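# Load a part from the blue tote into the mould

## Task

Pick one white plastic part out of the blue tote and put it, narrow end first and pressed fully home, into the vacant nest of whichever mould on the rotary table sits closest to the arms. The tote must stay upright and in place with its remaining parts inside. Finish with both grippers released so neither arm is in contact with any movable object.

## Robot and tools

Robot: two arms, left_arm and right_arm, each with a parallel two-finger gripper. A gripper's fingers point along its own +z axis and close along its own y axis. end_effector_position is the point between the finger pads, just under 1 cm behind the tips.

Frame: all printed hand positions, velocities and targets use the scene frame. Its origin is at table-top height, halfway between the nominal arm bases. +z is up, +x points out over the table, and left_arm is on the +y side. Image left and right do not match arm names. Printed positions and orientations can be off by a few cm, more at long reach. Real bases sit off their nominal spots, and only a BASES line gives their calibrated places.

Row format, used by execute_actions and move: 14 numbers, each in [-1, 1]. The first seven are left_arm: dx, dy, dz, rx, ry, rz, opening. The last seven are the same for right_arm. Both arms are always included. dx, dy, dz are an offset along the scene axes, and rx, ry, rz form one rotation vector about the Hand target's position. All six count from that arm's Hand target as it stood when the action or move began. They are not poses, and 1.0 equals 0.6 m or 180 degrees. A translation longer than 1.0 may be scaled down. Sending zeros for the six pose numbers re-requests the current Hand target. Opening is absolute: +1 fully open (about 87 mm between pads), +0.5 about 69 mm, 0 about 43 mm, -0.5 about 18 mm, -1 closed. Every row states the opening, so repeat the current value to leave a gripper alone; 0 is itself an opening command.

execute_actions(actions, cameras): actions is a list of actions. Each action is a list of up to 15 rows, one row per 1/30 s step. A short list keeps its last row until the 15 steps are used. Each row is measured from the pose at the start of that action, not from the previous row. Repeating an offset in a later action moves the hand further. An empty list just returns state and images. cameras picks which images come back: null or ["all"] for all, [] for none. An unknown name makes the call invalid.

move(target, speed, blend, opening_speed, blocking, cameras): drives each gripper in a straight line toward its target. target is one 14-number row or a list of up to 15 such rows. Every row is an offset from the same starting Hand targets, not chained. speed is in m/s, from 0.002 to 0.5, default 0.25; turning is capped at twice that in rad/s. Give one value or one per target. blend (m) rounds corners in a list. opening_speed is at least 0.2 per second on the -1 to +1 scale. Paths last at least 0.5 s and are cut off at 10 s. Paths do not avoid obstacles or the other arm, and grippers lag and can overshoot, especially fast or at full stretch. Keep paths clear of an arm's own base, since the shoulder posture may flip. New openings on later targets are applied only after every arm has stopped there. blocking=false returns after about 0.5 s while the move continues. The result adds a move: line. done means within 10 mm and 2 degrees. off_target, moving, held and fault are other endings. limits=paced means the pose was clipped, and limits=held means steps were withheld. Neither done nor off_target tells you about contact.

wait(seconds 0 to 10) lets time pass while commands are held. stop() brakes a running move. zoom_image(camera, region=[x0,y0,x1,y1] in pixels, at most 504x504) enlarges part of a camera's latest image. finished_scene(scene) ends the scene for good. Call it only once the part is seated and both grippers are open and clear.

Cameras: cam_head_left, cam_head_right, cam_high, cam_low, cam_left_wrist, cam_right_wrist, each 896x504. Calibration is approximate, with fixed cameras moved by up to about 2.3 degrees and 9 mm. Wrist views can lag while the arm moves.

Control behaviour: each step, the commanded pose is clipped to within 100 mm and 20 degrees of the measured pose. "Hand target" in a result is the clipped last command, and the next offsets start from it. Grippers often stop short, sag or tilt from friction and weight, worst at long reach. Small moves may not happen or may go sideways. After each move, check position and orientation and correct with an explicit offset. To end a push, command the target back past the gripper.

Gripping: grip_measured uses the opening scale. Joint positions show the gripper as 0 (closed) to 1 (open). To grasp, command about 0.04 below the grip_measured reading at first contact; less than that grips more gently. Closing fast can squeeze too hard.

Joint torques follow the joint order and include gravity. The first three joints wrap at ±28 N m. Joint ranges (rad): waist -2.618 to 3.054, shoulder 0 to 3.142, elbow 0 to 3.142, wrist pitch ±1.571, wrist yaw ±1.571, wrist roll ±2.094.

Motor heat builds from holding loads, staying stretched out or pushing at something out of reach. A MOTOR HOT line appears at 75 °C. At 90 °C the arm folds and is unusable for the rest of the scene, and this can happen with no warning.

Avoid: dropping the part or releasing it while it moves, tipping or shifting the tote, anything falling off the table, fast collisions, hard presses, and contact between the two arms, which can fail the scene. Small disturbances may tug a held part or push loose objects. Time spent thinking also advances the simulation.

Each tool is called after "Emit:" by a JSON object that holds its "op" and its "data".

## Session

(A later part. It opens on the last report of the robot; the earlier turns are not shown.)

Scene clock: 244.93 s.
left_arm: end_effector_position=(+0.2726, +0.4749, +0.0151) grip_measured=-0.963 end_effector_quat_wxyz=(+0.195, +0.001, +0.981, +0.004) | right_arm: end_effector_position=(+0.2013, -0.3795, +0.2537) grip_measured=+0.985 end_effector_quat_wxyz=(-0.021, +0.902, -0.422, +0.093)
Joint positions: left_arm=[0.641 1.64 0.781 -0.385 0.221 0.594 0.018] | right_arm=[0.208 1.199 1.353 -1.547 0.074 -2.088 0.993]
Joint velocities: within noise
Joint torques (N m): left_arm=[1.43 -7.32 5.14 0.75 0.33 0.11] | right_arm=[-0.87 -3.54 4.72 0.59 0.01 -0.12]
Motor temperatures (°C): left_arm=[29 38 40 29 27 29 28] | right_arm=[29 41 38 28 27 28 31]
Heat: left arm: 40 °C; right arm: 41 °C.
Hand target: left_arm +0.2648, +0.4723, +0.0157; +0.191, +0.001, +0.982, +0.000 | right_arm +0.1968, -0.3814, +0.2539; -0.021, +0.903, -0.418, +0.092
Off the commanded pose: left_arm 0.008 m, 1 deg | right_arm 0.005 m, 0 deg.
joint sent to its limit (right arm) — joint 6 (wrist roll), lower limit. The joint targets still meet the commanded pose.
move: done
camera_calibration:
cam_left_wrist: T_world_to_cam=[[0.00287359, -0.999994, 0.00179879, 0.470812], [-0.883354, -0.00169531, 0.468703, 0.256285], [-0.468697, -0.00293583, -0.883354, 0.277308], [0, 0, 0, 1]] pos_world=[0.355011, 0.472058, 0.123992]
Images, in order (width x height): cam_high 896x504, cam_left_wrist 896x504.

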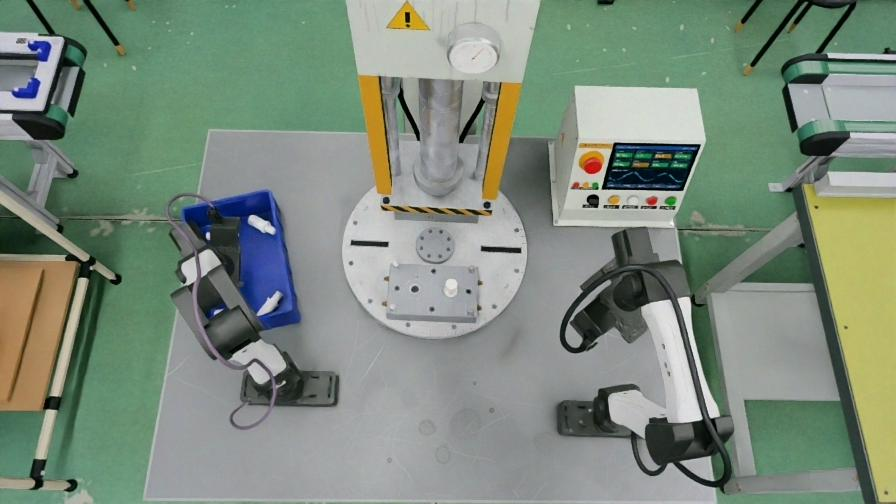

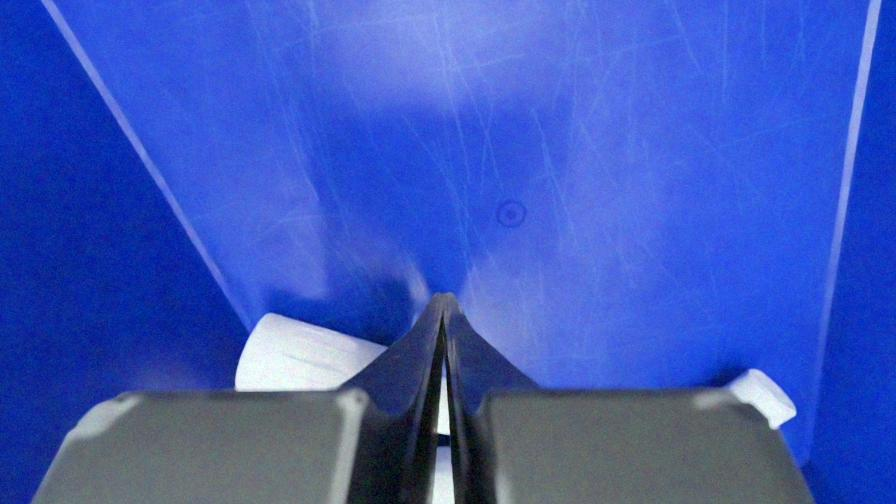

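Emit:
{"op": "move", "data": {"target": [[-0.03,0.006,0.002,0,0,0,-1,0,0,0,0,0,0,1],[-0.062,0.02,0.002,0,0,0,-1,0,0,0,0,0,0,1]], "speed": 0.05, "cameras": ["cam_left_wrist","cam_high"]}}

Emit:
{"op": "zoom_image", "data": {"camera": "cam_high", "region": [130, 130, 330, 350]}}

Scene clock: 251.83 s.
left_arm: end_effector_position=(+0.2328, +0.4886, +0.0152) grip_measured=-0.963 end_effector_quat_wxyz=(+0.190, +0.001, +0.982, +0.006) | right_arm: end_effector_position=(+0.2013, -0.3795, +0.2537) grip_measured=+0.985 end_effector_quat_wxyz=(-0.021, +0.902, -0.422, +0.093)
Joint positions: left_arm=[0.775 1.568 0.712 -0.423 0.252 0.727 0.018] | right_arm=[0.208 1.199 1.353 -1.547 0.074 -2.088 0.993]
Joint velocities: within noise
Joint torques (N m): left_arm=[1.37 -6.87 5.46 0.67 0.42 0.08] | right_arm=[-0.85 -3.32 4.86 0.56 -0.01 -0.1]
Motor temperatures (°C): left_arm=[29 38 40 29 27 29 28] | right_arm=[29 41 38 28 27 28 31]
Heat: left arm: 40 °C; right arm: 41 °C.
Hand target: left_arm +0.2276, +0.4844, +0.0169; +0.191, +0.002, +0.982, +0.000 | right_arm +0.1968, -0.3814, +0.2539; -0.021, +0.903, -0.418, +0.092
Off the commanded pose: left_arm 0.007 m, 1 deg | right_arm 0.005 m, 0 deg.
joint sent to its limit (right arm) — joint 6 (wrist roll), lower limit. The joint targets still meet the commanded pose.
move: done
camera_calibration:
cam_left_wrist: T_world_to_cam=[[0.00359512, -0.999989, -0.00295713, 0.484509], [-0.878896, -0.00457031, 0.476992, 0.221299], [-0.477001, 0.000884159, -0.878902, 0.258788], [0, 0, 0, 1]] pos_world=[0.316199, 0.485287, 0.123324]
Images, in order (width x height): cam_high 896x504, cam_left_wrist 896x504.

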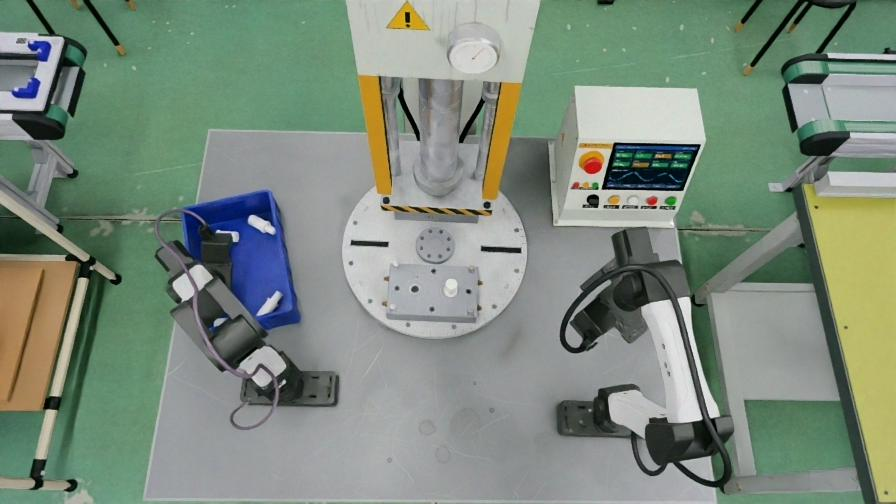

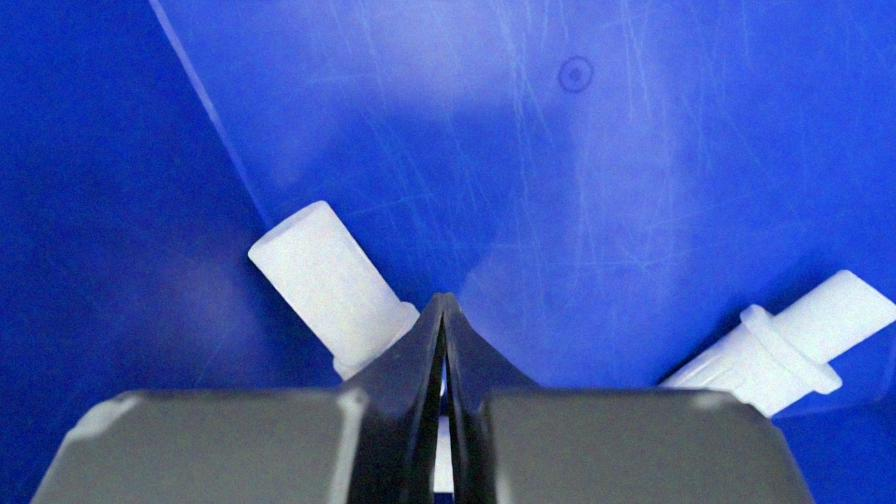

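Scaled by 2.291 from the camera's 896x504 image, which has a finer 1280x720 frame.

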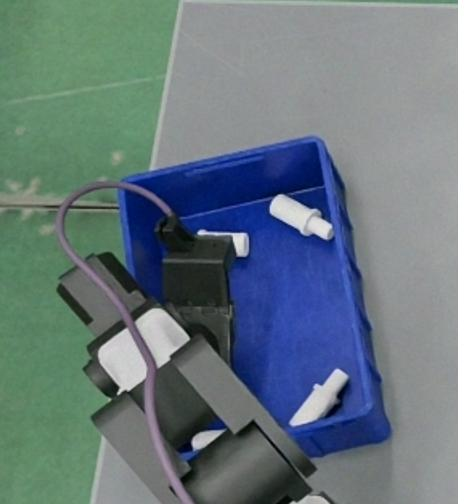

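Emit:
{"op": "move", "data": {"target": [[0.015,-0.01,0.02,0,0,0,-1,0,0,0,0,0,0,1],[0.04,-0.1,0.34,0,0.0,0,-1,0,0,0,0,0,0,1]], "speed": 0.15, "cameras": ["cam_left_wrist","cam_high"]}}

Emit:
{"op": "zoom_image", "data": {"camera": "cam_high", "region": [130, 130, 330, 350]}}

Scene clock: 310.60 s.
left_arm: end_effector_position=(+0.2513, +0.4243, +0.2152) grip_measured=-0.963 end_effector_quat_wxyz=(+0.189, +0.003, +0.982, -0.006) | right_arm: end_effector_position=(+0.2013, -0.3795, +0.2537) grip_measured=+0.985 end_effector_quat_wxyz=(-0.021, +0.902, -0.422, +0.093)
Joint positions: left_arm=[0.522 1.33 1.335 -1.245 0.193 0.482 0.018] | right_arm=[0.208 1.199 1.353 -1.547 0.074 -2.088 0.993]
Joint velocities: within noise
Joint torques (N m): left_arm=[0.1 -4.18 9.63 0.79 0.14 -0.07] | right_arm=[-0.92 -3.38 4.79 0.58 0.01 -0.1]
Motor temperatures (°C): left_arm=[29 39 39 29 27 29 28] | right_arm=[29 40 38 28 27 28 31]
Heat: left arm: 39 °C; right arm: 40 °C.
Hand target: left_arm +0.2515, +0.4243, +0.2209; +0.191, +0.001, +0.982, +0.000 | right_arm +0.1968, -0.3814, +0.2539; -0.021, +0.903, -0.418, +0.092
Off the commanded pose: left_arm 0.006 m, 1 deg | right_arm 0.005 m, 0 deg.
joint sent to its limit (right arm) — joint 6 (wrist roll), lower limit. The joint targets still meet the commanded pose.
move: done
camera_calibration:
cam_left_wrist: T_world_to_cam=[[-0.00424252, -0.999795, 0.0197788, 0.417716], [-0.877812, 0.0131974, 0.478823, 0.133689], [-0.478986, -0.0153307, -0.877689, 0.450645], [0, 0, 0, 1]] pos_world=[0.334979, 0.422775, 0.32325]
Images, in order (width x height): cam_high 896x504, cam_left_wrist 896x504.

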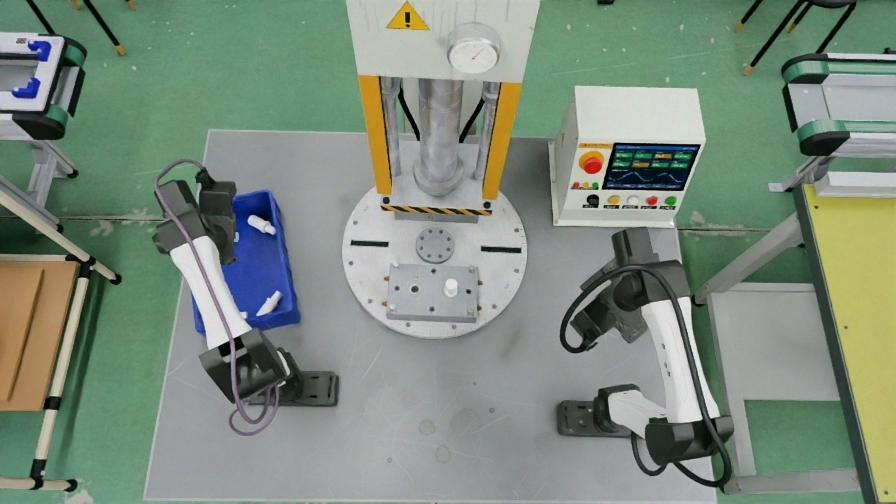

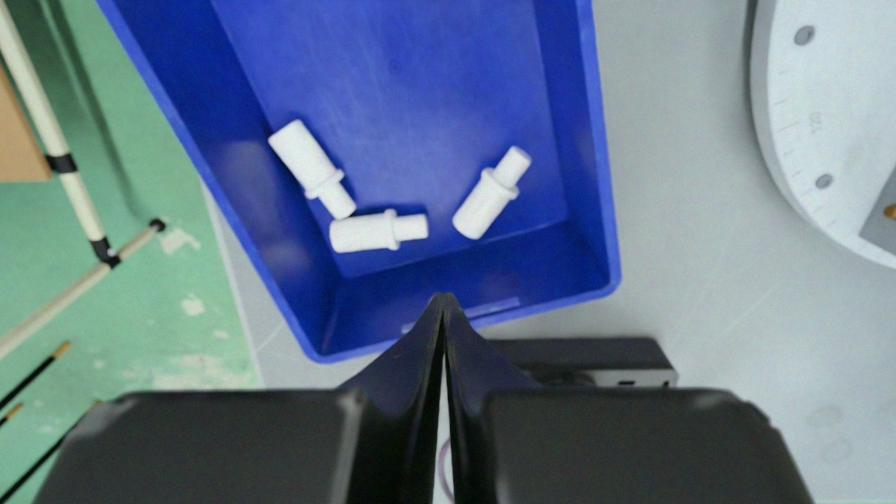

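Scaled by 2.291 from the camera's 896x504 image, which has a finer 1280x720 frame.

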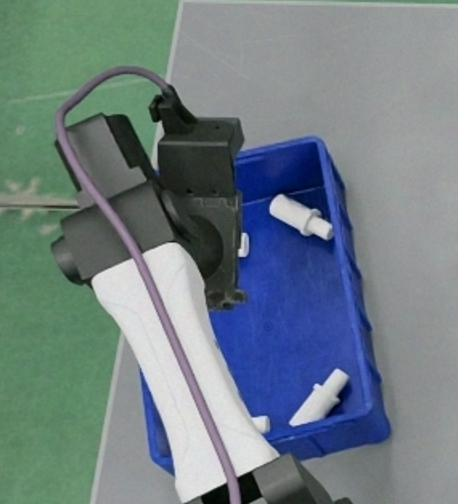

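Emit:
{"op": "move", "data": {"target": [-0.023,-0.137,-0.145,-0.099,0.1214,-0.0192,-1,0,0,0,0,0,0,1], "speed": 0.15, "cameras": ["cam_left_wrist","cam_high"]}}

Emit:
{"op": "zoom_image", "data": {"camera": "cam_high", "region": [130, 130, 330, 350]}}

Scene clock: 415.70 s.
left_arm: end_effector_position=(+0.2388, +0.3472, +0.1380) grip_measured=-0.963 end_effector_quat_wxyz=(+0.008, +0.004, +0.989, -0.147) | right_arm: end_effector_position=(+0.2013, -0.3795, +0.2537) grip_measured=+0.985 end_effector_quat_wxyz=(-0.021, +0.902, -0.422, +0.093)
Joint positions: left_arm=[0.328 1.565 1.207 -1.291 0.284 0.334 0.018] | right_arm=[0.208 1.199 1.353 -1.547 0.074 -2.088 0.993]
Joint velocities: within noise
Joint torques (N m): left_arm=[0.16 -4.46 6.13 0.22 0.47 -0.04] | right_arm=[-0.8 -3.41 4.71 0.58 0 -0.07]
Motor temperatures (°C): left_arm=[29 34 46 30 27 29 28] | right_arm=[29 40 38 28 27 28 31]
Heat: left arm: 46 °C; right arm: 40 °C.
Hand target: left_arm +0.2377, +0.3421, +0.1340; +0.000, +0.001, +0.988, -0.157 | right_arm +0.1968, -0.3814, +0.2539; -0.021, +0.903, -0.418, +0.092
Off the commanded pose: left_arm 0.007 m, 2 deg | right_arm 0.005 m, 0 deg.
joint sent to its limit (right arm) — joint 6 (wrist roll), lower limit. The joint targets still meet the commanded pose.
move: done
camera_calibration:
cam_left_wrist: T_world_to_cam=[[-0.00325268, -0.954782, 0.297288, 0.287893], [-0.648817, 0.228235, 0.72591, -0.00275693], [-0.760938, -0.190524, -0.620221, 0.468318], [0, 0, 0, 1]] pos_world=[0.355508, 0.364731, 0.206875]
Images, in order (width x height): cam_high 896x504, cam_left_wrist 896x504.

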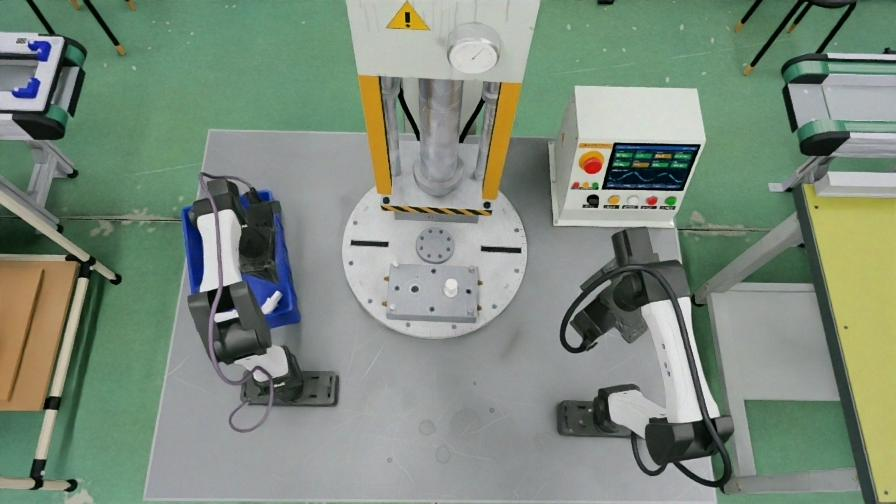

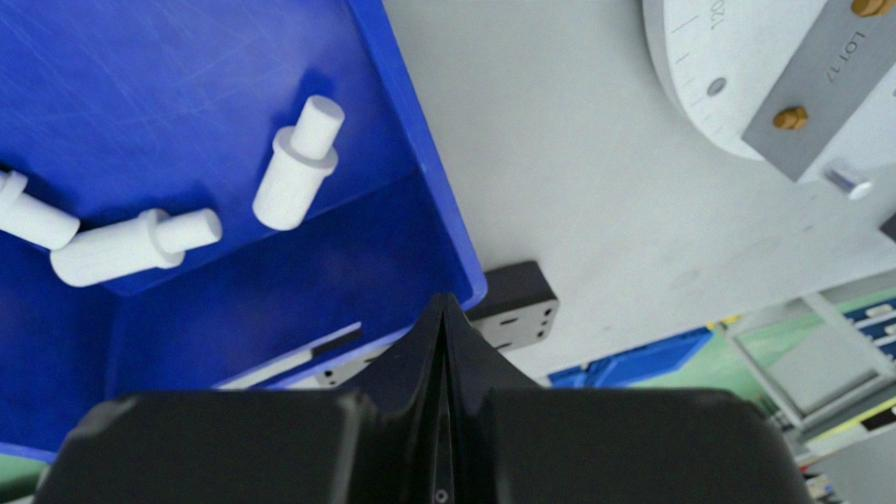

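Scaled by 2.291 from the camera's 896x504 image, which has a finer 1280x720 frame.

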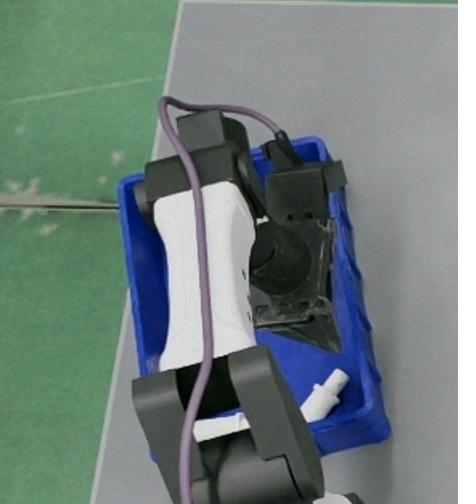

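Emit:
{"op": "move", "data": {"target": [[0,0.003,-0.02,0,0,0.111,-1,0,0,0,0,0,0,1],[-0.002,0.003,-0.125,0,0,0.111,-1,0,0,0,0,0,0,1]], "speed": 0.1, "cameras": ["cam_left_wrist","cam_high"]}}

Emit:
{"op": "zoom_image", "data": {"camera": "cam_high", "region": [130, 130, 330, 350]}}

Scene clock: 429.67 s.
left_arm: end_effector_position=(+0.2365, +0.3450, +0.0633) grip_measured=-0.963 end_effector_quat_wxyz=(+0.030, -0.162, +0.975, -0.148) | right_arm: end_effector_position=(+0.2013, -0.3795, +0.2537) grip_measured=+0.985 end_effector_quat_wxyz=(-0.021, +0.902, -0.422, +0.093)
Joint positions: left_arm=[0.39 1.563 0.895 -0.906 0.302 0.048 0.018] | right_arm=[0.208 1.199 1.353 -1.547 0.074 -2.088 0.993]
Joint velocities: within noise
Joint torques (N m): left_arm=[1.26 -4.12 5.87 0.48 0.42 -0.05] | right_arm=[-0.84 -3.41 4.74 0.58 0.04 -0.09]
Motor temperatures (°C): left_arm=[29 34 44 29 27 29 28] | right_arm=[29 40 38 28 27 28 31]
Heat: left arm: 44 °C; right arm: 40 °C.
Hand target: left_arm +0.2365, +0.3440, +0.0589; +0.027, -0.170, +0.973, -0.154 | right_arm +0.1968, -0.3814, +0.2539; -0.021, +0.903, -0.418, +0.092
Off the commanded pose: left_arm 0.004 m, 1 deg | right_arm 0.005 m, 0 deg.
joint sent to its limit (right arm) — joint 6 (wrist roll), lower limit. The joint targets still meet the commanded pose.
move: done
camera_calibration:
cam_left_wrist: T_world_to_cam=[[0.313262, -0.899382, 0.304925, 0.213551], [-0.684391, 0.00880128, 0.729062, 0.134394], [-0.658389, -0.437075, -0.612771, 0.480118], [0, 0, 0, 1]] pos_world=[0.341185, 0.400728, 0.131103]
Images, in order (width x height): cam_high 896x504, cam_left_wrist 896x504.

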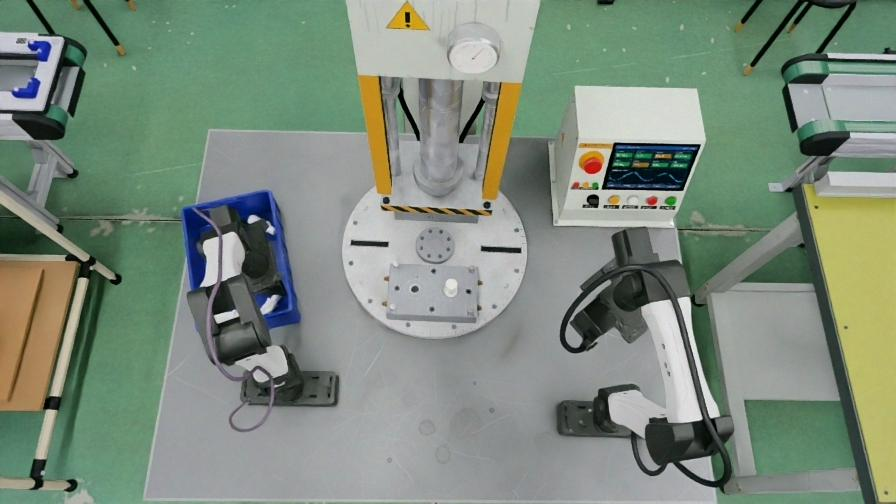

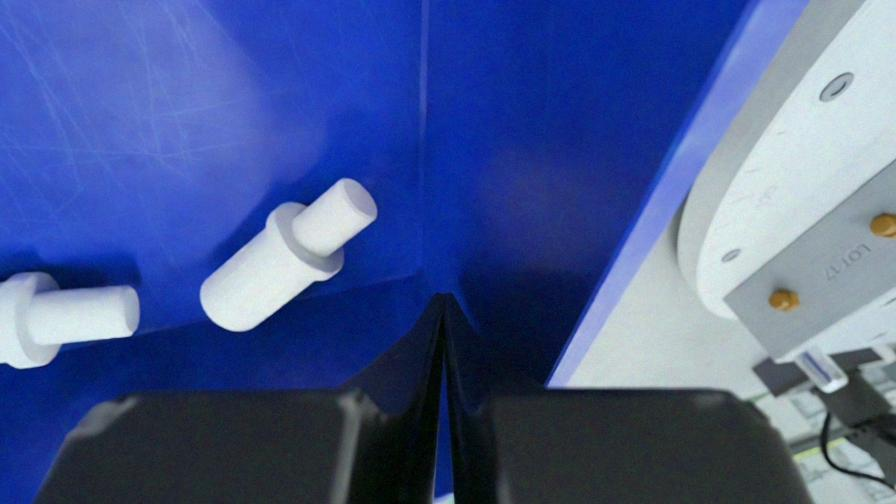

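Scaled by 2.291 from the camera's 896x504 image, which has a finer 1280x720 frame.

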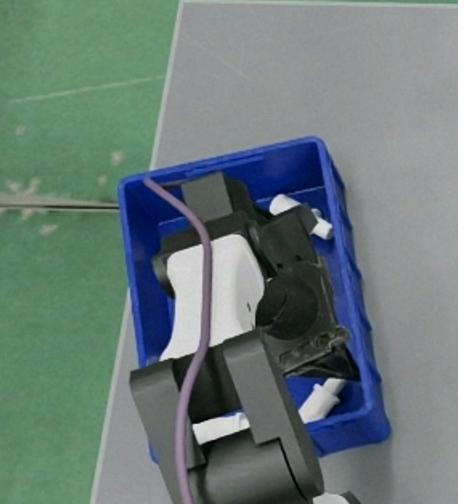

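Emit:
{"op": "move", "data": {"target": [0,0,-0.073,0,0,0,-1,0,0,0,0,0,0,1], "speed": 0.06, "cameras": ["cam_left_wrist"]}}

Scene clock: 437.50 s.
left_arm: end_effector_position=(+0.2378, +0.3455, +0.0196) grip_measured=-0.963 end_effector_quat_wxyz=(+0.031, -0.162, +0.975, -0.147) | right_arm: end_effector_position=(+0.2013, -0.3795, +0.2537) grip_measured=+0.985 end_effector_quat_wxyz=(-0.021, +0.902, -0.422, +0.093)
Joint positions: left_arm=[0.39 1.661 0.797 -0.709 0.302 0.048 0.018] | right_arm=[0.208 1.199 1.353 -1.547 0.074 -2.088 0.993]
Joint velocities: within noise
Joint torques (N m): left_arm=[1.26 -4.34 5.22 0.49 0.43 -0.03] | right_arm=[-0.9 -3.4 4.78 0.56 0.02 -0.11]
Motor temperatures (°C): left_arm=[29 34 43 29 27 29 28] | right_arm=[29 40 38 28 27 28 31]
Heat: left arm: 43 °C; right arm: 40 °C.
Hand target: left_arm +0.2366, +0.3440, +0.0151; +0.027, -0.170, +0.973, -0.154 | right_arm +0.1968, -0.3814, +0.2539; -0.021, +0.903, -0.418, +0.092
Off the commanded pose: left_arm 0.005 m, 1 deg | right_arm 0.005 m, 0 deg.
joint sent to its limit (right arm) — joint 6 (wrist roll), lower limit. The joint targets still meet the commanded pose.
move: done
camera_calibration:
cam_left_wrist: T_world_to_cam=[[0.312721, -0.899596, 0.304847, 0.227129], [-0.685682, 0.00828895, 0.727854, 0.167632], [-0.657302, -0.436644, -0.614245, 0.454064], [0, 0, 0, 1]] pos_world=[0.342371, 0.401199, 0.0876552]
Images, in order (width x height): cam_left_wrist 896x504.

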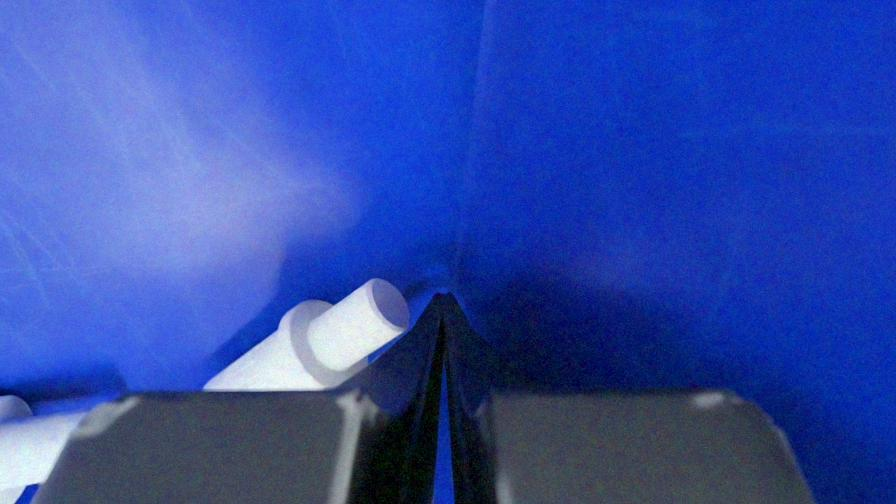

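Emit:
{"op": "move", "data": {"target": [[0.002,0.035,0,0,0,0,-1,0,0,0,0,0,0,1],[-0.002,0.068,0,0,0,0,-1,0,0,0,0,0,0,1]], "speed": 0.05, "cameras": ["cam_left_wrist"]}}

Scene clock: 443.63 s.
left_arm: end_effector_position=(+0.2330, +0.3826, +0.0147) grip_measured=-0.963 end_effector_quat_wxyz=(+0.029, -0.171, +0.973, -0.150) | right_arm: end_effector_position=(+0.2013, -0.3795, +0.2537) grip_measured=+0.985 end_effector_quat_wxyz=(-0.021, +0.902, -0.422, +0.093)
Joint positions: left_arm=[0.536 1.73 0.85 -0.74 0.303 0.183 0.018] | right_arm=[0.208 1.199 1.353 -1.547 0.074 -2.088 0.993]
Joint velocities: within noise
Joint torques (N m): left_arm=[1.18 -4.66 7.91 0.14 0.37 0.16] | right_arm=[-0.84 -3.47 4.78 0.58 0.02 -0.11]
Motor temperatures (°C): left_arm=[29 34 43 29 27 29 28] | right_arm=[29 39 38 28 27 28 31]
Heat: left arm: 43 °C; right arm: 39 °C.
Hand target: left_arm +0.2354, +0.3848, +0.0151; +0.027, -0.170, +0.973, -0.154 | right_arm +0.1968, -0.3814, +0.2539; -0.021, +0.903, -0.418, +0.092
Off the commanded pose: left_arm 0.003 m, 1 deg | right_arm 0.005 m, 0 deg.
joint sent to its limit (right arm) — joint 6 (wrist roll), lower limit. The joint targets still meet the commanded pose.
move: done
camera_calibration:
cam_left_wrist: T_world_to_cam=[[0.329907, -0.891731, 0.309801, 0.256394], [-0.682467, 0.00144307, 0.730915, 0.169403], [-0.652227, -0.452563, -0.608101, 0.468899], [0, 0, 0, 1]] pos_world=[0.336854, 0.440596, 0.0818881]
Images, in order (width x height): cam_left_wrist 896x504.

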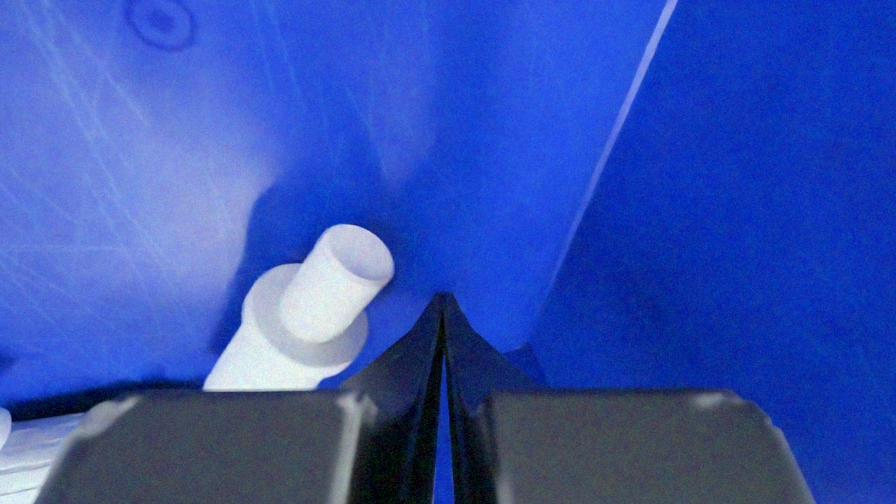

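Emit:
{"op": "move", "data": {"target": [[0.005,-0.01,0.04,0,0,0,-1,0,0,0,0,0,0,1],[-0.022,0.074,0.26,0.0977,-0.115,-0.2162,0.15,0,0,0,0,0,0,1]], "speed": 0.15, "cameras": ["cam_left_wrist","cam_high"]}}

Emit:
{"op": "zoom_image", "data": {"camera": "cam_high", "region": [130, 130, 330, 350]}}

Scene clock: 479.17 s.
left_arm: end_effector_position=(+0.2198, +0.4283, +0.1615) grip_measured=+0.150 end_effector_quat_wxyz=(+0.155, +0.195, +0.968, -0.040) | right_arm: end_effector_position=(+0.2013, -0.3795, +0.2537) grip_measured=+0.985 end_effector_quat_wxyz=(-0.021, +0.902, -0.422, +0.093)
Joint positions: left_arm=[0.608 1.31 1.121 -1.216 0.278 0.97 0.575] | right_arm=[0.208 1.199 1.353 -1.547 0.074 -2.088 0.993]
Joint velocities: within noise
Joint torques (N m): left_arm=[1.39 -4.97 9.84 0.48 0.5 0.09] | right_arm=[-0.85 -3.4 4.75 0.57 0.02 -0.1]
Motor temperatures (°C): left_arm=[29 35 43 28 27 29 28] | right_arm=[29 39 38 28 27 28 31]
Heat: left arm: 43 °C; right arm: 39 °C.
Hand target: left_arm +0.2222, +0.4292, +0.1711; +0.170, +0.197, +0.965, -0.035 | right_arm +0.1968, -0.3814, +0.2539; -0.021, +0.903, -0.418, +0.092
Off the commanded pose: left_arm 0.010 m, 2 deg | right_arm 0.005 m, 0 deg.
joint sent to its limit (right arm) — joint 6 (wrist roll), lower limit. The joint targets still meet the commanded pose.
move: done
camera_calibration:
cam_left_wrist: T_world_to_cam=[[-0.385581, -0.922287, 0.0267398, 0.472131], [-0.777051, 0.340216, 0.52957, -0.0386566], [-0.497513, 0.183414, -0.847844, 0.302576], [0, 0, 0, 1]] pos_world=[0.302542, 0.393095, 0.264384]
Images, in order (width x height): cam_high 896x504, cam_left_wrist 896x504.

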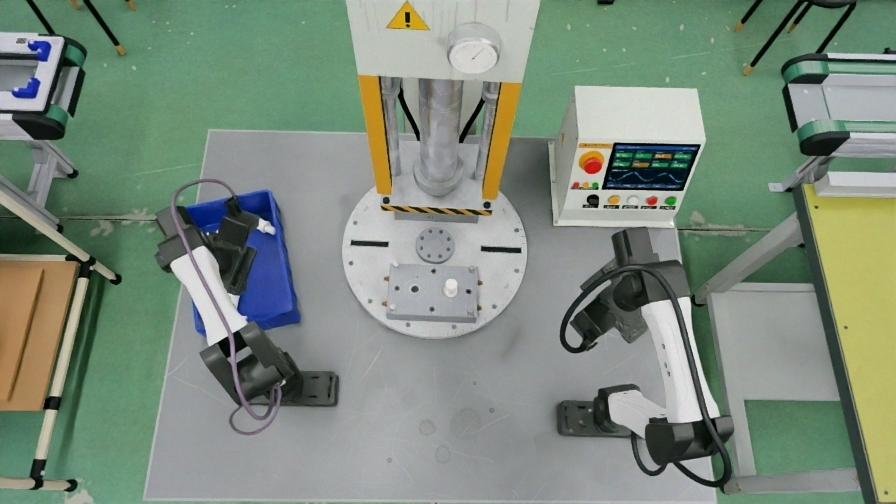

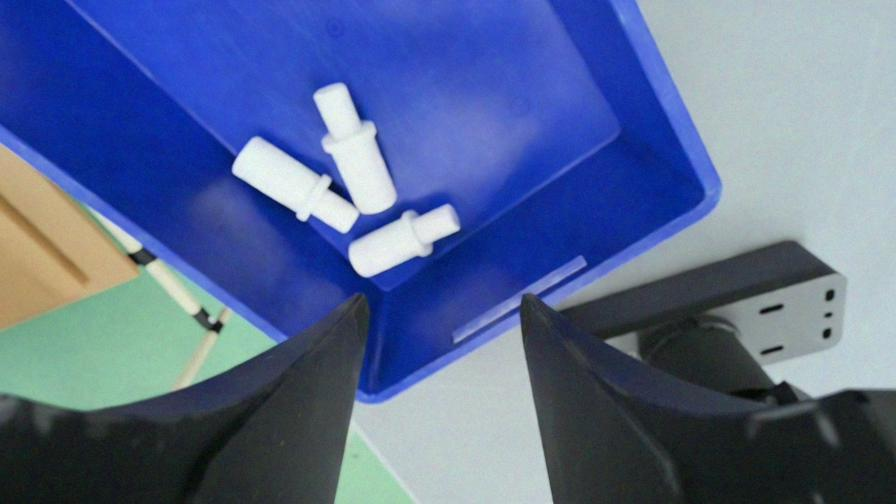

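Scaled by 2.291 from the camera's 896x504 image, which has a finer 1280x720 frame.

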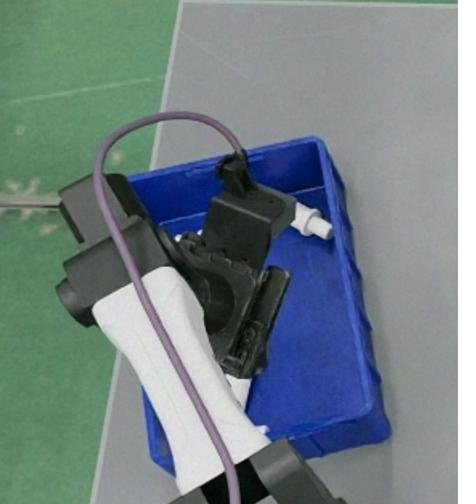

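Emit:
{"op": "move", "data": {"target": [0.043,0.061,-0.163,0.0273,0.1082,0.0994,-0.05,0,0,0,0,0,0,1], "speed": 0.12, "cameras": ["cam_left_wrist","cam_high"]}}

Emit:
{"op": "zoom_image", "data": {"camera": "cam_high", "region": [130, 130, 330, 350]}}

Scene clock: 519.37 s.
left_arm: end_effector_position=(+0.2391, +0.4612, +0.0731) grip_measured=-0.050 end_effector_quat_wxyz=(-0.006, +0.043, +0.999, -0.010) | right_arm: end_effector_position=(+0.2013, -0.3795, +0.2537) grip_measured=+0.985 end_effector_quat_wxyz=(-0.021, +0.902, -0.422, +0.093)
Joint positions: left_arm=[0.529 1.714 1.129 -1.006 0.012 0.603 0.475] | right_arm=[0.208 1.199 1.353 -1.547 0.074 -2.088 0.993]
Joint velocities: left_arm=[within noise] | right_arm=[-0.012 -0.046 0.002 0.051 0.007 -0.066 0.019]
Joint torques (N m): left_arm=[0.05 -5.34 9.06 0.42 0.04 -0.07] | right_arm=[-0.85 -3.6 4.68 0.59 0.02 -0.11]
Motor temperatures (°C): left_arm=[29 35 45 29 27 29 28] | right_arm=[29 39 38 28 27 28 31]
Heat: left arm: 45 °C; right arm: 39 °C.
Hand target: left_arm +0.2479, +0.4657, +0.0733; +0.000, +0.043, +0.999, +0.000 | right_arm +0.1968, -0.3814, +0.2539; -0.021, +0.903, -0.418, +0.092
Off the commanded pose: left_arm 0.010 m, 1 deg | right_arm 0.005 m, 0 deg.
joint sent to its limit (right arm) — joint 6 (wrist roll), lower limit. The joint targets still meet the commanded pose.
move: done
camera_calibration:
cam_left_wrist: T_world_to_cam=[[-0.0798742, -0.996393, 0.0286484, 0.473256], [-0.625075, 0.072454, 0.777195, 0.0809924], [-0.776468, 0.0441704, -0.628607, 0.346092], [0, 0, 0, 1]] pos_world=[0.357156, 0.450394, 0.141051]
Images, in order (width x height): cam_high 896x504, cam_left_wrist 896x504.

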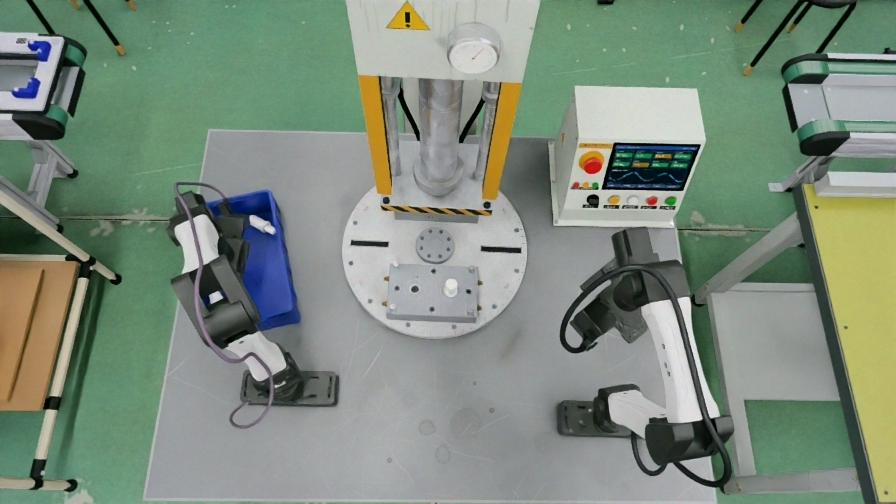

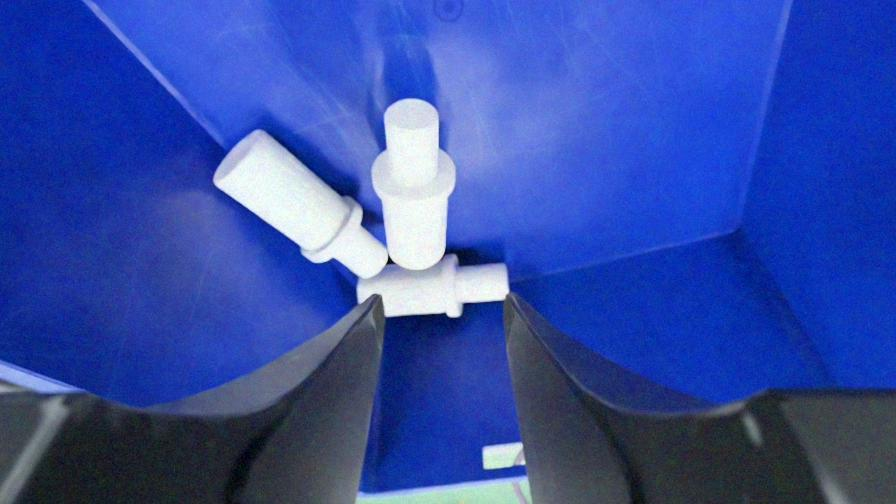

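Scaled by 2.291 from the camera's 896x504 image, which has a finer 1280x720 frame.

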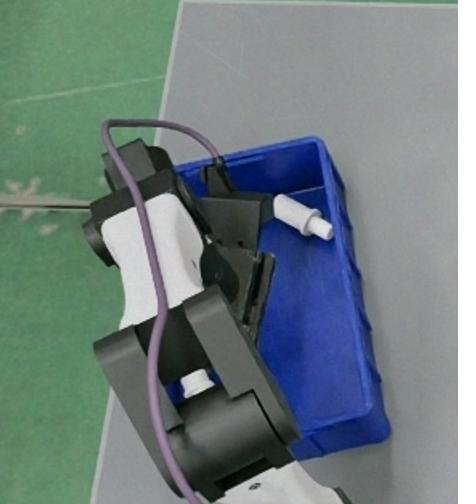

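Emit:
{"op": "move", "data": {"target": [0.005,0.017,-0.045,0,0,0,-0.05,0,0,0,0,0,0,1], "speed": 0.08, "cameras": ["cam_left_wrist"]}}

Scene clock: 528.50 s.
left_arm: end_effector_position=(+0.2553, +0.4726, +0.0537) grip_measured=-0.050 end_effector_quat_wxyz=(+0.009, +0.044, +0.999, +0.000) | right_arm: end_effector_position=(+0.2013, -0.3795, +0.2537) grip_measured=+0.985 end_effector_quat_wxyz=(-0.021, +0.902, -0.422, +0.093)
Joint positions: left_arm=[0.534 1.779 1.129 -0.906 0.01 0.61 0.475] | right_arm=[0.208 1.199 1.353 -1.547 0.074 -2.088 0.993]
Joint velocities: within noise
Joint torques (N m): left_arm=[1.55 -5.64 5.71 0.51 0.04 0.1] | right_arm=[-0.83 -3.44 4.72 0.56 0.03 -0.11]
Motor temperatures (°C): left_arm=[29 35 46 29 27 29 28] | right_arm=[29 39 38 28 27 28 31]
Heat: left arm: 46 °C; right arm: 39 °C.
Hand target: left_arm +0.2509, +0.4760, +0.0463; +0.000, +0.043, +0.999, +0.000 | right_arm +0.1968, -0.3814, +0.2539; -0.021, +0.903, -0.418, +0.092
Off the commanded pose: left_arm 0.009 m, 1 deg | right_arm 0.005 m, 0 deg.
joint sent to its limit (right arm) — joint 6 (wrist roll), lower limit. The joint targets still meet the commanded pose.
move: done
camera_calibration:
cam_left_wrist: T_world_to_cam=[[-0.0819457, -0.996606, 0.00785748, 0.488157], [-0.648007, 0.0592689, 0.759325, 0.118368], [-0.757213, 0.0571317, -0.650665, 0.336068], [0, 0, 0, 1]] pos_world=[0.37118, 0.460284, 0.124952]
Images, in order (width x height): cam_left_wrist 896x504.

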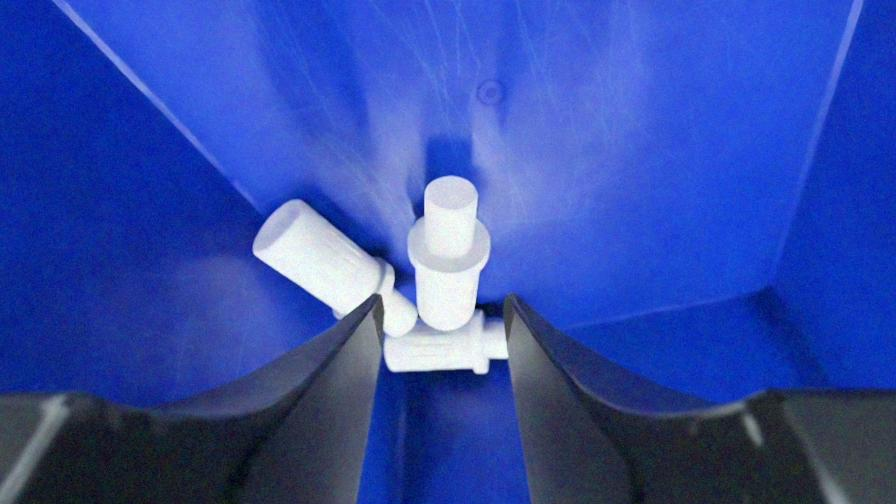

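Emit:
{"op": "move", "data": {"target": [[0.017,0.001,-0.015,0,0,0,-0.05,0,0,0,0,0,0,1],[0.017,0.001,-0.036,0,0,0,-0.05,0,0,0,0,0,0,1]], "speed": 0.08, "cameras": ["cam_left_wrist"]}}

Scene clock: 539.17 s.
left_arm: end_effector_position=(+0.2636, +0.4774, +0.0323) grip_measured=-0.050 end_effector_quat_wxyz=(+0.009, +0.044, +0.999, +0.000) | right_arm: end_effector_position=(+0.2013, -0.3795, +0.2537) grip_measured=+0.985 end_effector_quat_wxyz=(-0.021, +0.902, -0.422, +0.093)
Joint positions: left_arm=[0.534 1.847 1.122 -0.83 0.01 0.61 0.475] | right_arm=[0.208 1.199 1.353 -1.547 0.074 -2.088 0.993]
Joint velocities: within noise
Joint torques (N m): left_arm=[0.38 -5.93 5.59 0.51 0.06 -0.05] | right_arm=[-0.83 -3.37 4.77 0.56 0.03 -0.09]
Motor temperatures (°C): left_arm=[29 35 45 29 27 29 28] | right_arm=[29 39 38 28 27 28 31]
Heat: left arm: 45 °C; right arm: 39 °C.
Hand target: left_arm +0.2611, +0.4766, +0.0247; +0.000, +0.043, +0.999, +0.000 | right_arm +0.1968, -0.3814, +0.2539; -0.021, +0.903, -0.418, +0.092
Off the commanded pose: left_arm 0.008 m, 1 deg | right_arm 0.005 m, 0 deg.
joint sent to its limit (right arm) — joint 6 (wrist roll), lower limit. The joint targets still meet the commanded pose.
move: done
camera_calibration:
cam_left_wrist: T_world_to_cam=[[-0.0819507, -0.996609, 0.00742426, 0.493811], [-0.648509, 0.0589802, 0.758918, 0.140003], [-0.756783, 0.0573792, -0.651143, 0.327996], [0, 0, 0, 1]] pos_world=[0.379483, 0.465059, 0.103655]
Images, in order (width x height): cam_left_wrist 896x504.

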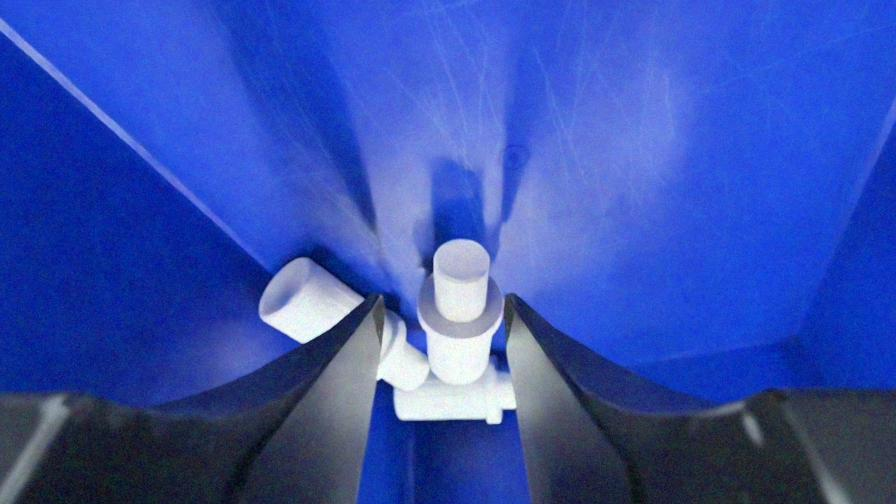

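Emit:
{"op": "move", "data": {"target": [[0.0,-0.0105,0.0,0,0,0,-0.05,0,0,0,0,0,0,1],[0.0,-0.0105,-0.020,0,0,0,-0.05,0,0,0,0,0,0,1]], "speed": 0.05, "cameras": ["cam_left_wrist"]}}

Scene clock: 548.53 s.
left_arm: end_effector_position=(+0.2632, +0.4718, +0.0199) grip_measured=-0.050 end_effector_quat_wxyz=(+0.009, +0.044, +0.999, -0.001) | right_arm: end_effector_position=(+0.2013, -0.3795, +0.2537) grip_measured=+0.985 end_effector_quat_wxyz=(-0.021, +0.902, -0.422, +0.093)
Joint positions: left_arm=[0.519 1.862 1.085 -0.78 0.01 0.595 0.475] | right_arm=[0.208 1.199 1.353 -1.547 0.074 -2.088 0.993]
Joint velocities: within noise
Joint torques (N m): left_arm=[0.13 -5.94 5.48 0.54 0.05 -0.07] | right_arm=[-0.87 -3.49 4.81 0.55 0.02 -0.1]
Motor temperatures (°C): left_arm=[29 35 44 28 27 29 28] | right_arm=[29 39 38 28 27 28 31]
Heat: left arm: 44 °C; right arm: 39 °C.
Hand target: left_arm +0.2611, +0.4702, +0.0126; +0.000, +0.043, +0.999, +0.000 | right_arm +0.1968, -0.3814, +0.2539; -0.021, +0.903, -0.418, +0.092
Off the commanded pose: left_arm 0.008 m, 1 deg | right_arm 0.005 m, 0 deg.
joint sent to its limit (right arm) — joint 6 (wrist roll), lower limit. The joint targets still meet the commanded pose.
move: done
camera_calibration:
cam_left_wrist: T_world_to_cam=[[-0.0819355, -0.996604, 0.00823377, 0.48827], [-0.64734, 0.0594988, 0.759876, 0.148916], [-0.757785, 0.0569307, -0.650016, 0.320348], [0, 0, 0, 1]] pos_world=[0.379161, 0.459513, 0.091053]
Images, in order (width x height): cam_left_wrist 896x504.

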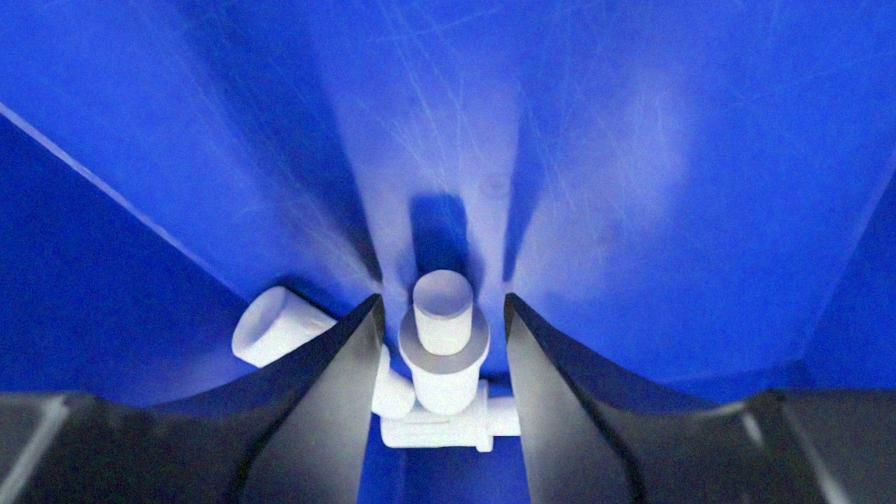

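Emit:
{"op": "move", "data": {"target": [0,0,0,0,0,0,-0.75,0,0,0,0,0,0,1], "opening_speed": 0.6, "cameras": ["cam_left_wrist"]}}

Scene clock: 572.90 s.
left_arm: end_effector_position=(+0.2633, +0.4719, +0.0199) grip_measured=-0.266 end_effector_quat_wxyz=(+0.009, +0.044, +0.999, +0.000) | right_arm: end_effector_position=(+0.2013, -0.3795, +0.2537) grip_measured=+0.985 end_effector_quat_wxyz=(-0.021, +0.902, -0.422, +0.093)
Joint positions: left_arm=[0.519 1.862 1.085 -0.779 0.01 0.595 0.367] | right_arm=[0.208 1.199 1.353 -1.547 0.074 -2.088 0.993]
Joint velocities: within noise
Joint torques (N m): left_arm=[0.14 -5.96 5.49 0.5 0.05 -0.06] | right_arm=[-0.79 -3.47 4.68 0.6 0.04 -0.09]
Motor temperatures (°C): left_arm=[29 36 43 28 27 29 28] | right_arm=[29 39 38 28 27 28 31]
Heat: left arm: 43 °C; right arm: 39 °C.
Hand target: left_arm +0.2611, +0.4702, +0.0126; +0.000, +0.043, +0.999, +0.000 | right_arm +0.1968, -0.3814, +0.2539; -0.021, +0.903, -0.418, +0.092
Off the commanded pose: left_arm 0.008 m, 1 deg | right_arm 0.005 m, 0 deg.
joint sent to its limit (right arm) — joint 6 (wrist roll), lower limit. The joint targets still meet the commanded pose.
move: done
camera_calibration:
cam_left_wrist: T_world_to_cam=[[-0.0815607, -0.996638, 0.00781678, 0.488286], [-0.647869, 0.0589755, 0.759466, 0.149431], [-0.757373, 0.0568783, -0.6505, 0.320379], [0, 0, 0, 1]] pos_world=[0.379283, 0.459608, 0.0911023]
Images, in order (width x height): cam_left_wrist 896x504.

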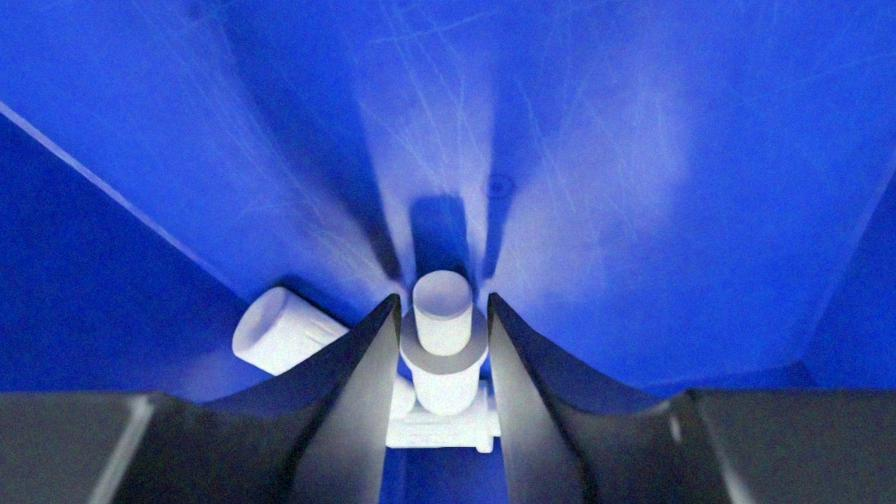

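Emit:
{"op": "move", "data": {"target": [[0,0,0,0,0,0,-0.1,0,0,0,0,0,0,1],[0.018,0,0.002,0,0,0,-0.1,0,0,0,0,0,0,1]], "speed": 0.05, "cameras": ["cam_left_wrist"]}}

Scene clock: 583.77 s.
left_arm: end_effector_position=(+0.2676, +0.4687, +0.0154) grip_measured=-0.100 end_effector_quat_wxyz=(+0.004, +0.044, +0.999, -0.003) | right_arm: end_effector_position=(+0.2013, -0.3795, +0.2537) grip_measured=+0.985 end_effector_quat_wxyz=(-0.021, +0.902, -0.422, +0.093)
Joint positions: left_arm=[0.504 1.889 1.1 -0.779 0.01 0.58 0.45] | right_arm=[0.208 1.199 1.353 -1.547 0.074 -2.088 0.993]
Joint velocities: within noise
Joint torques (N m): left_arm=[0.09 -6 8.42 0.31 0.05 -0.07] | right_arm=[-0.87 -3.43 4.66 0.59 0 -0.07]
Motor temperatures (°C): left_arm=[29 36 43 28 27 29 28] | right_arm=[29 39 38 28 27 28 31]
Heat: left arm: 43 °C; right arm: 39 °C.
Hand target: left_arm +0.2719, +0.4703, +0.0138; +0.000, +0.043, +0.999, +0.000 | right_arm +0.1968, -0.3814, +0.2539; -0.021, +0.903, -0.418, +0.092
Off the commanded pose: left_arm 0.005 m, 1 deg | right_arm 0.005 m, 0 deg.
joint sent to its limit (right arm) — joint 6 (wrist roll), lower limit. The joint targets still meet the commanded pose.
move: done
camera_calibration:
cam_left_wrist: T_world_to_cam=[[-0.0814366, -0.996575, 0.0143904, 0.485372], [-0.639503, 0.0633214, 0.766177, 0.151377], [-0.764464, 0.0531921, -0.642469, 0.324334], [0, 0, 0, 1]] pos_world=[0.384274, 0.456872, 0.0854082]
Images, in order (width x height): cam_left_wrist 896x504.

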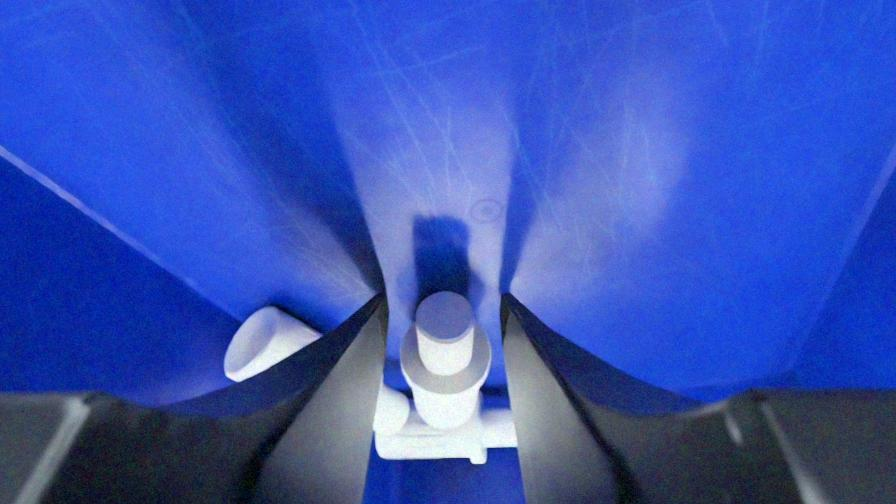

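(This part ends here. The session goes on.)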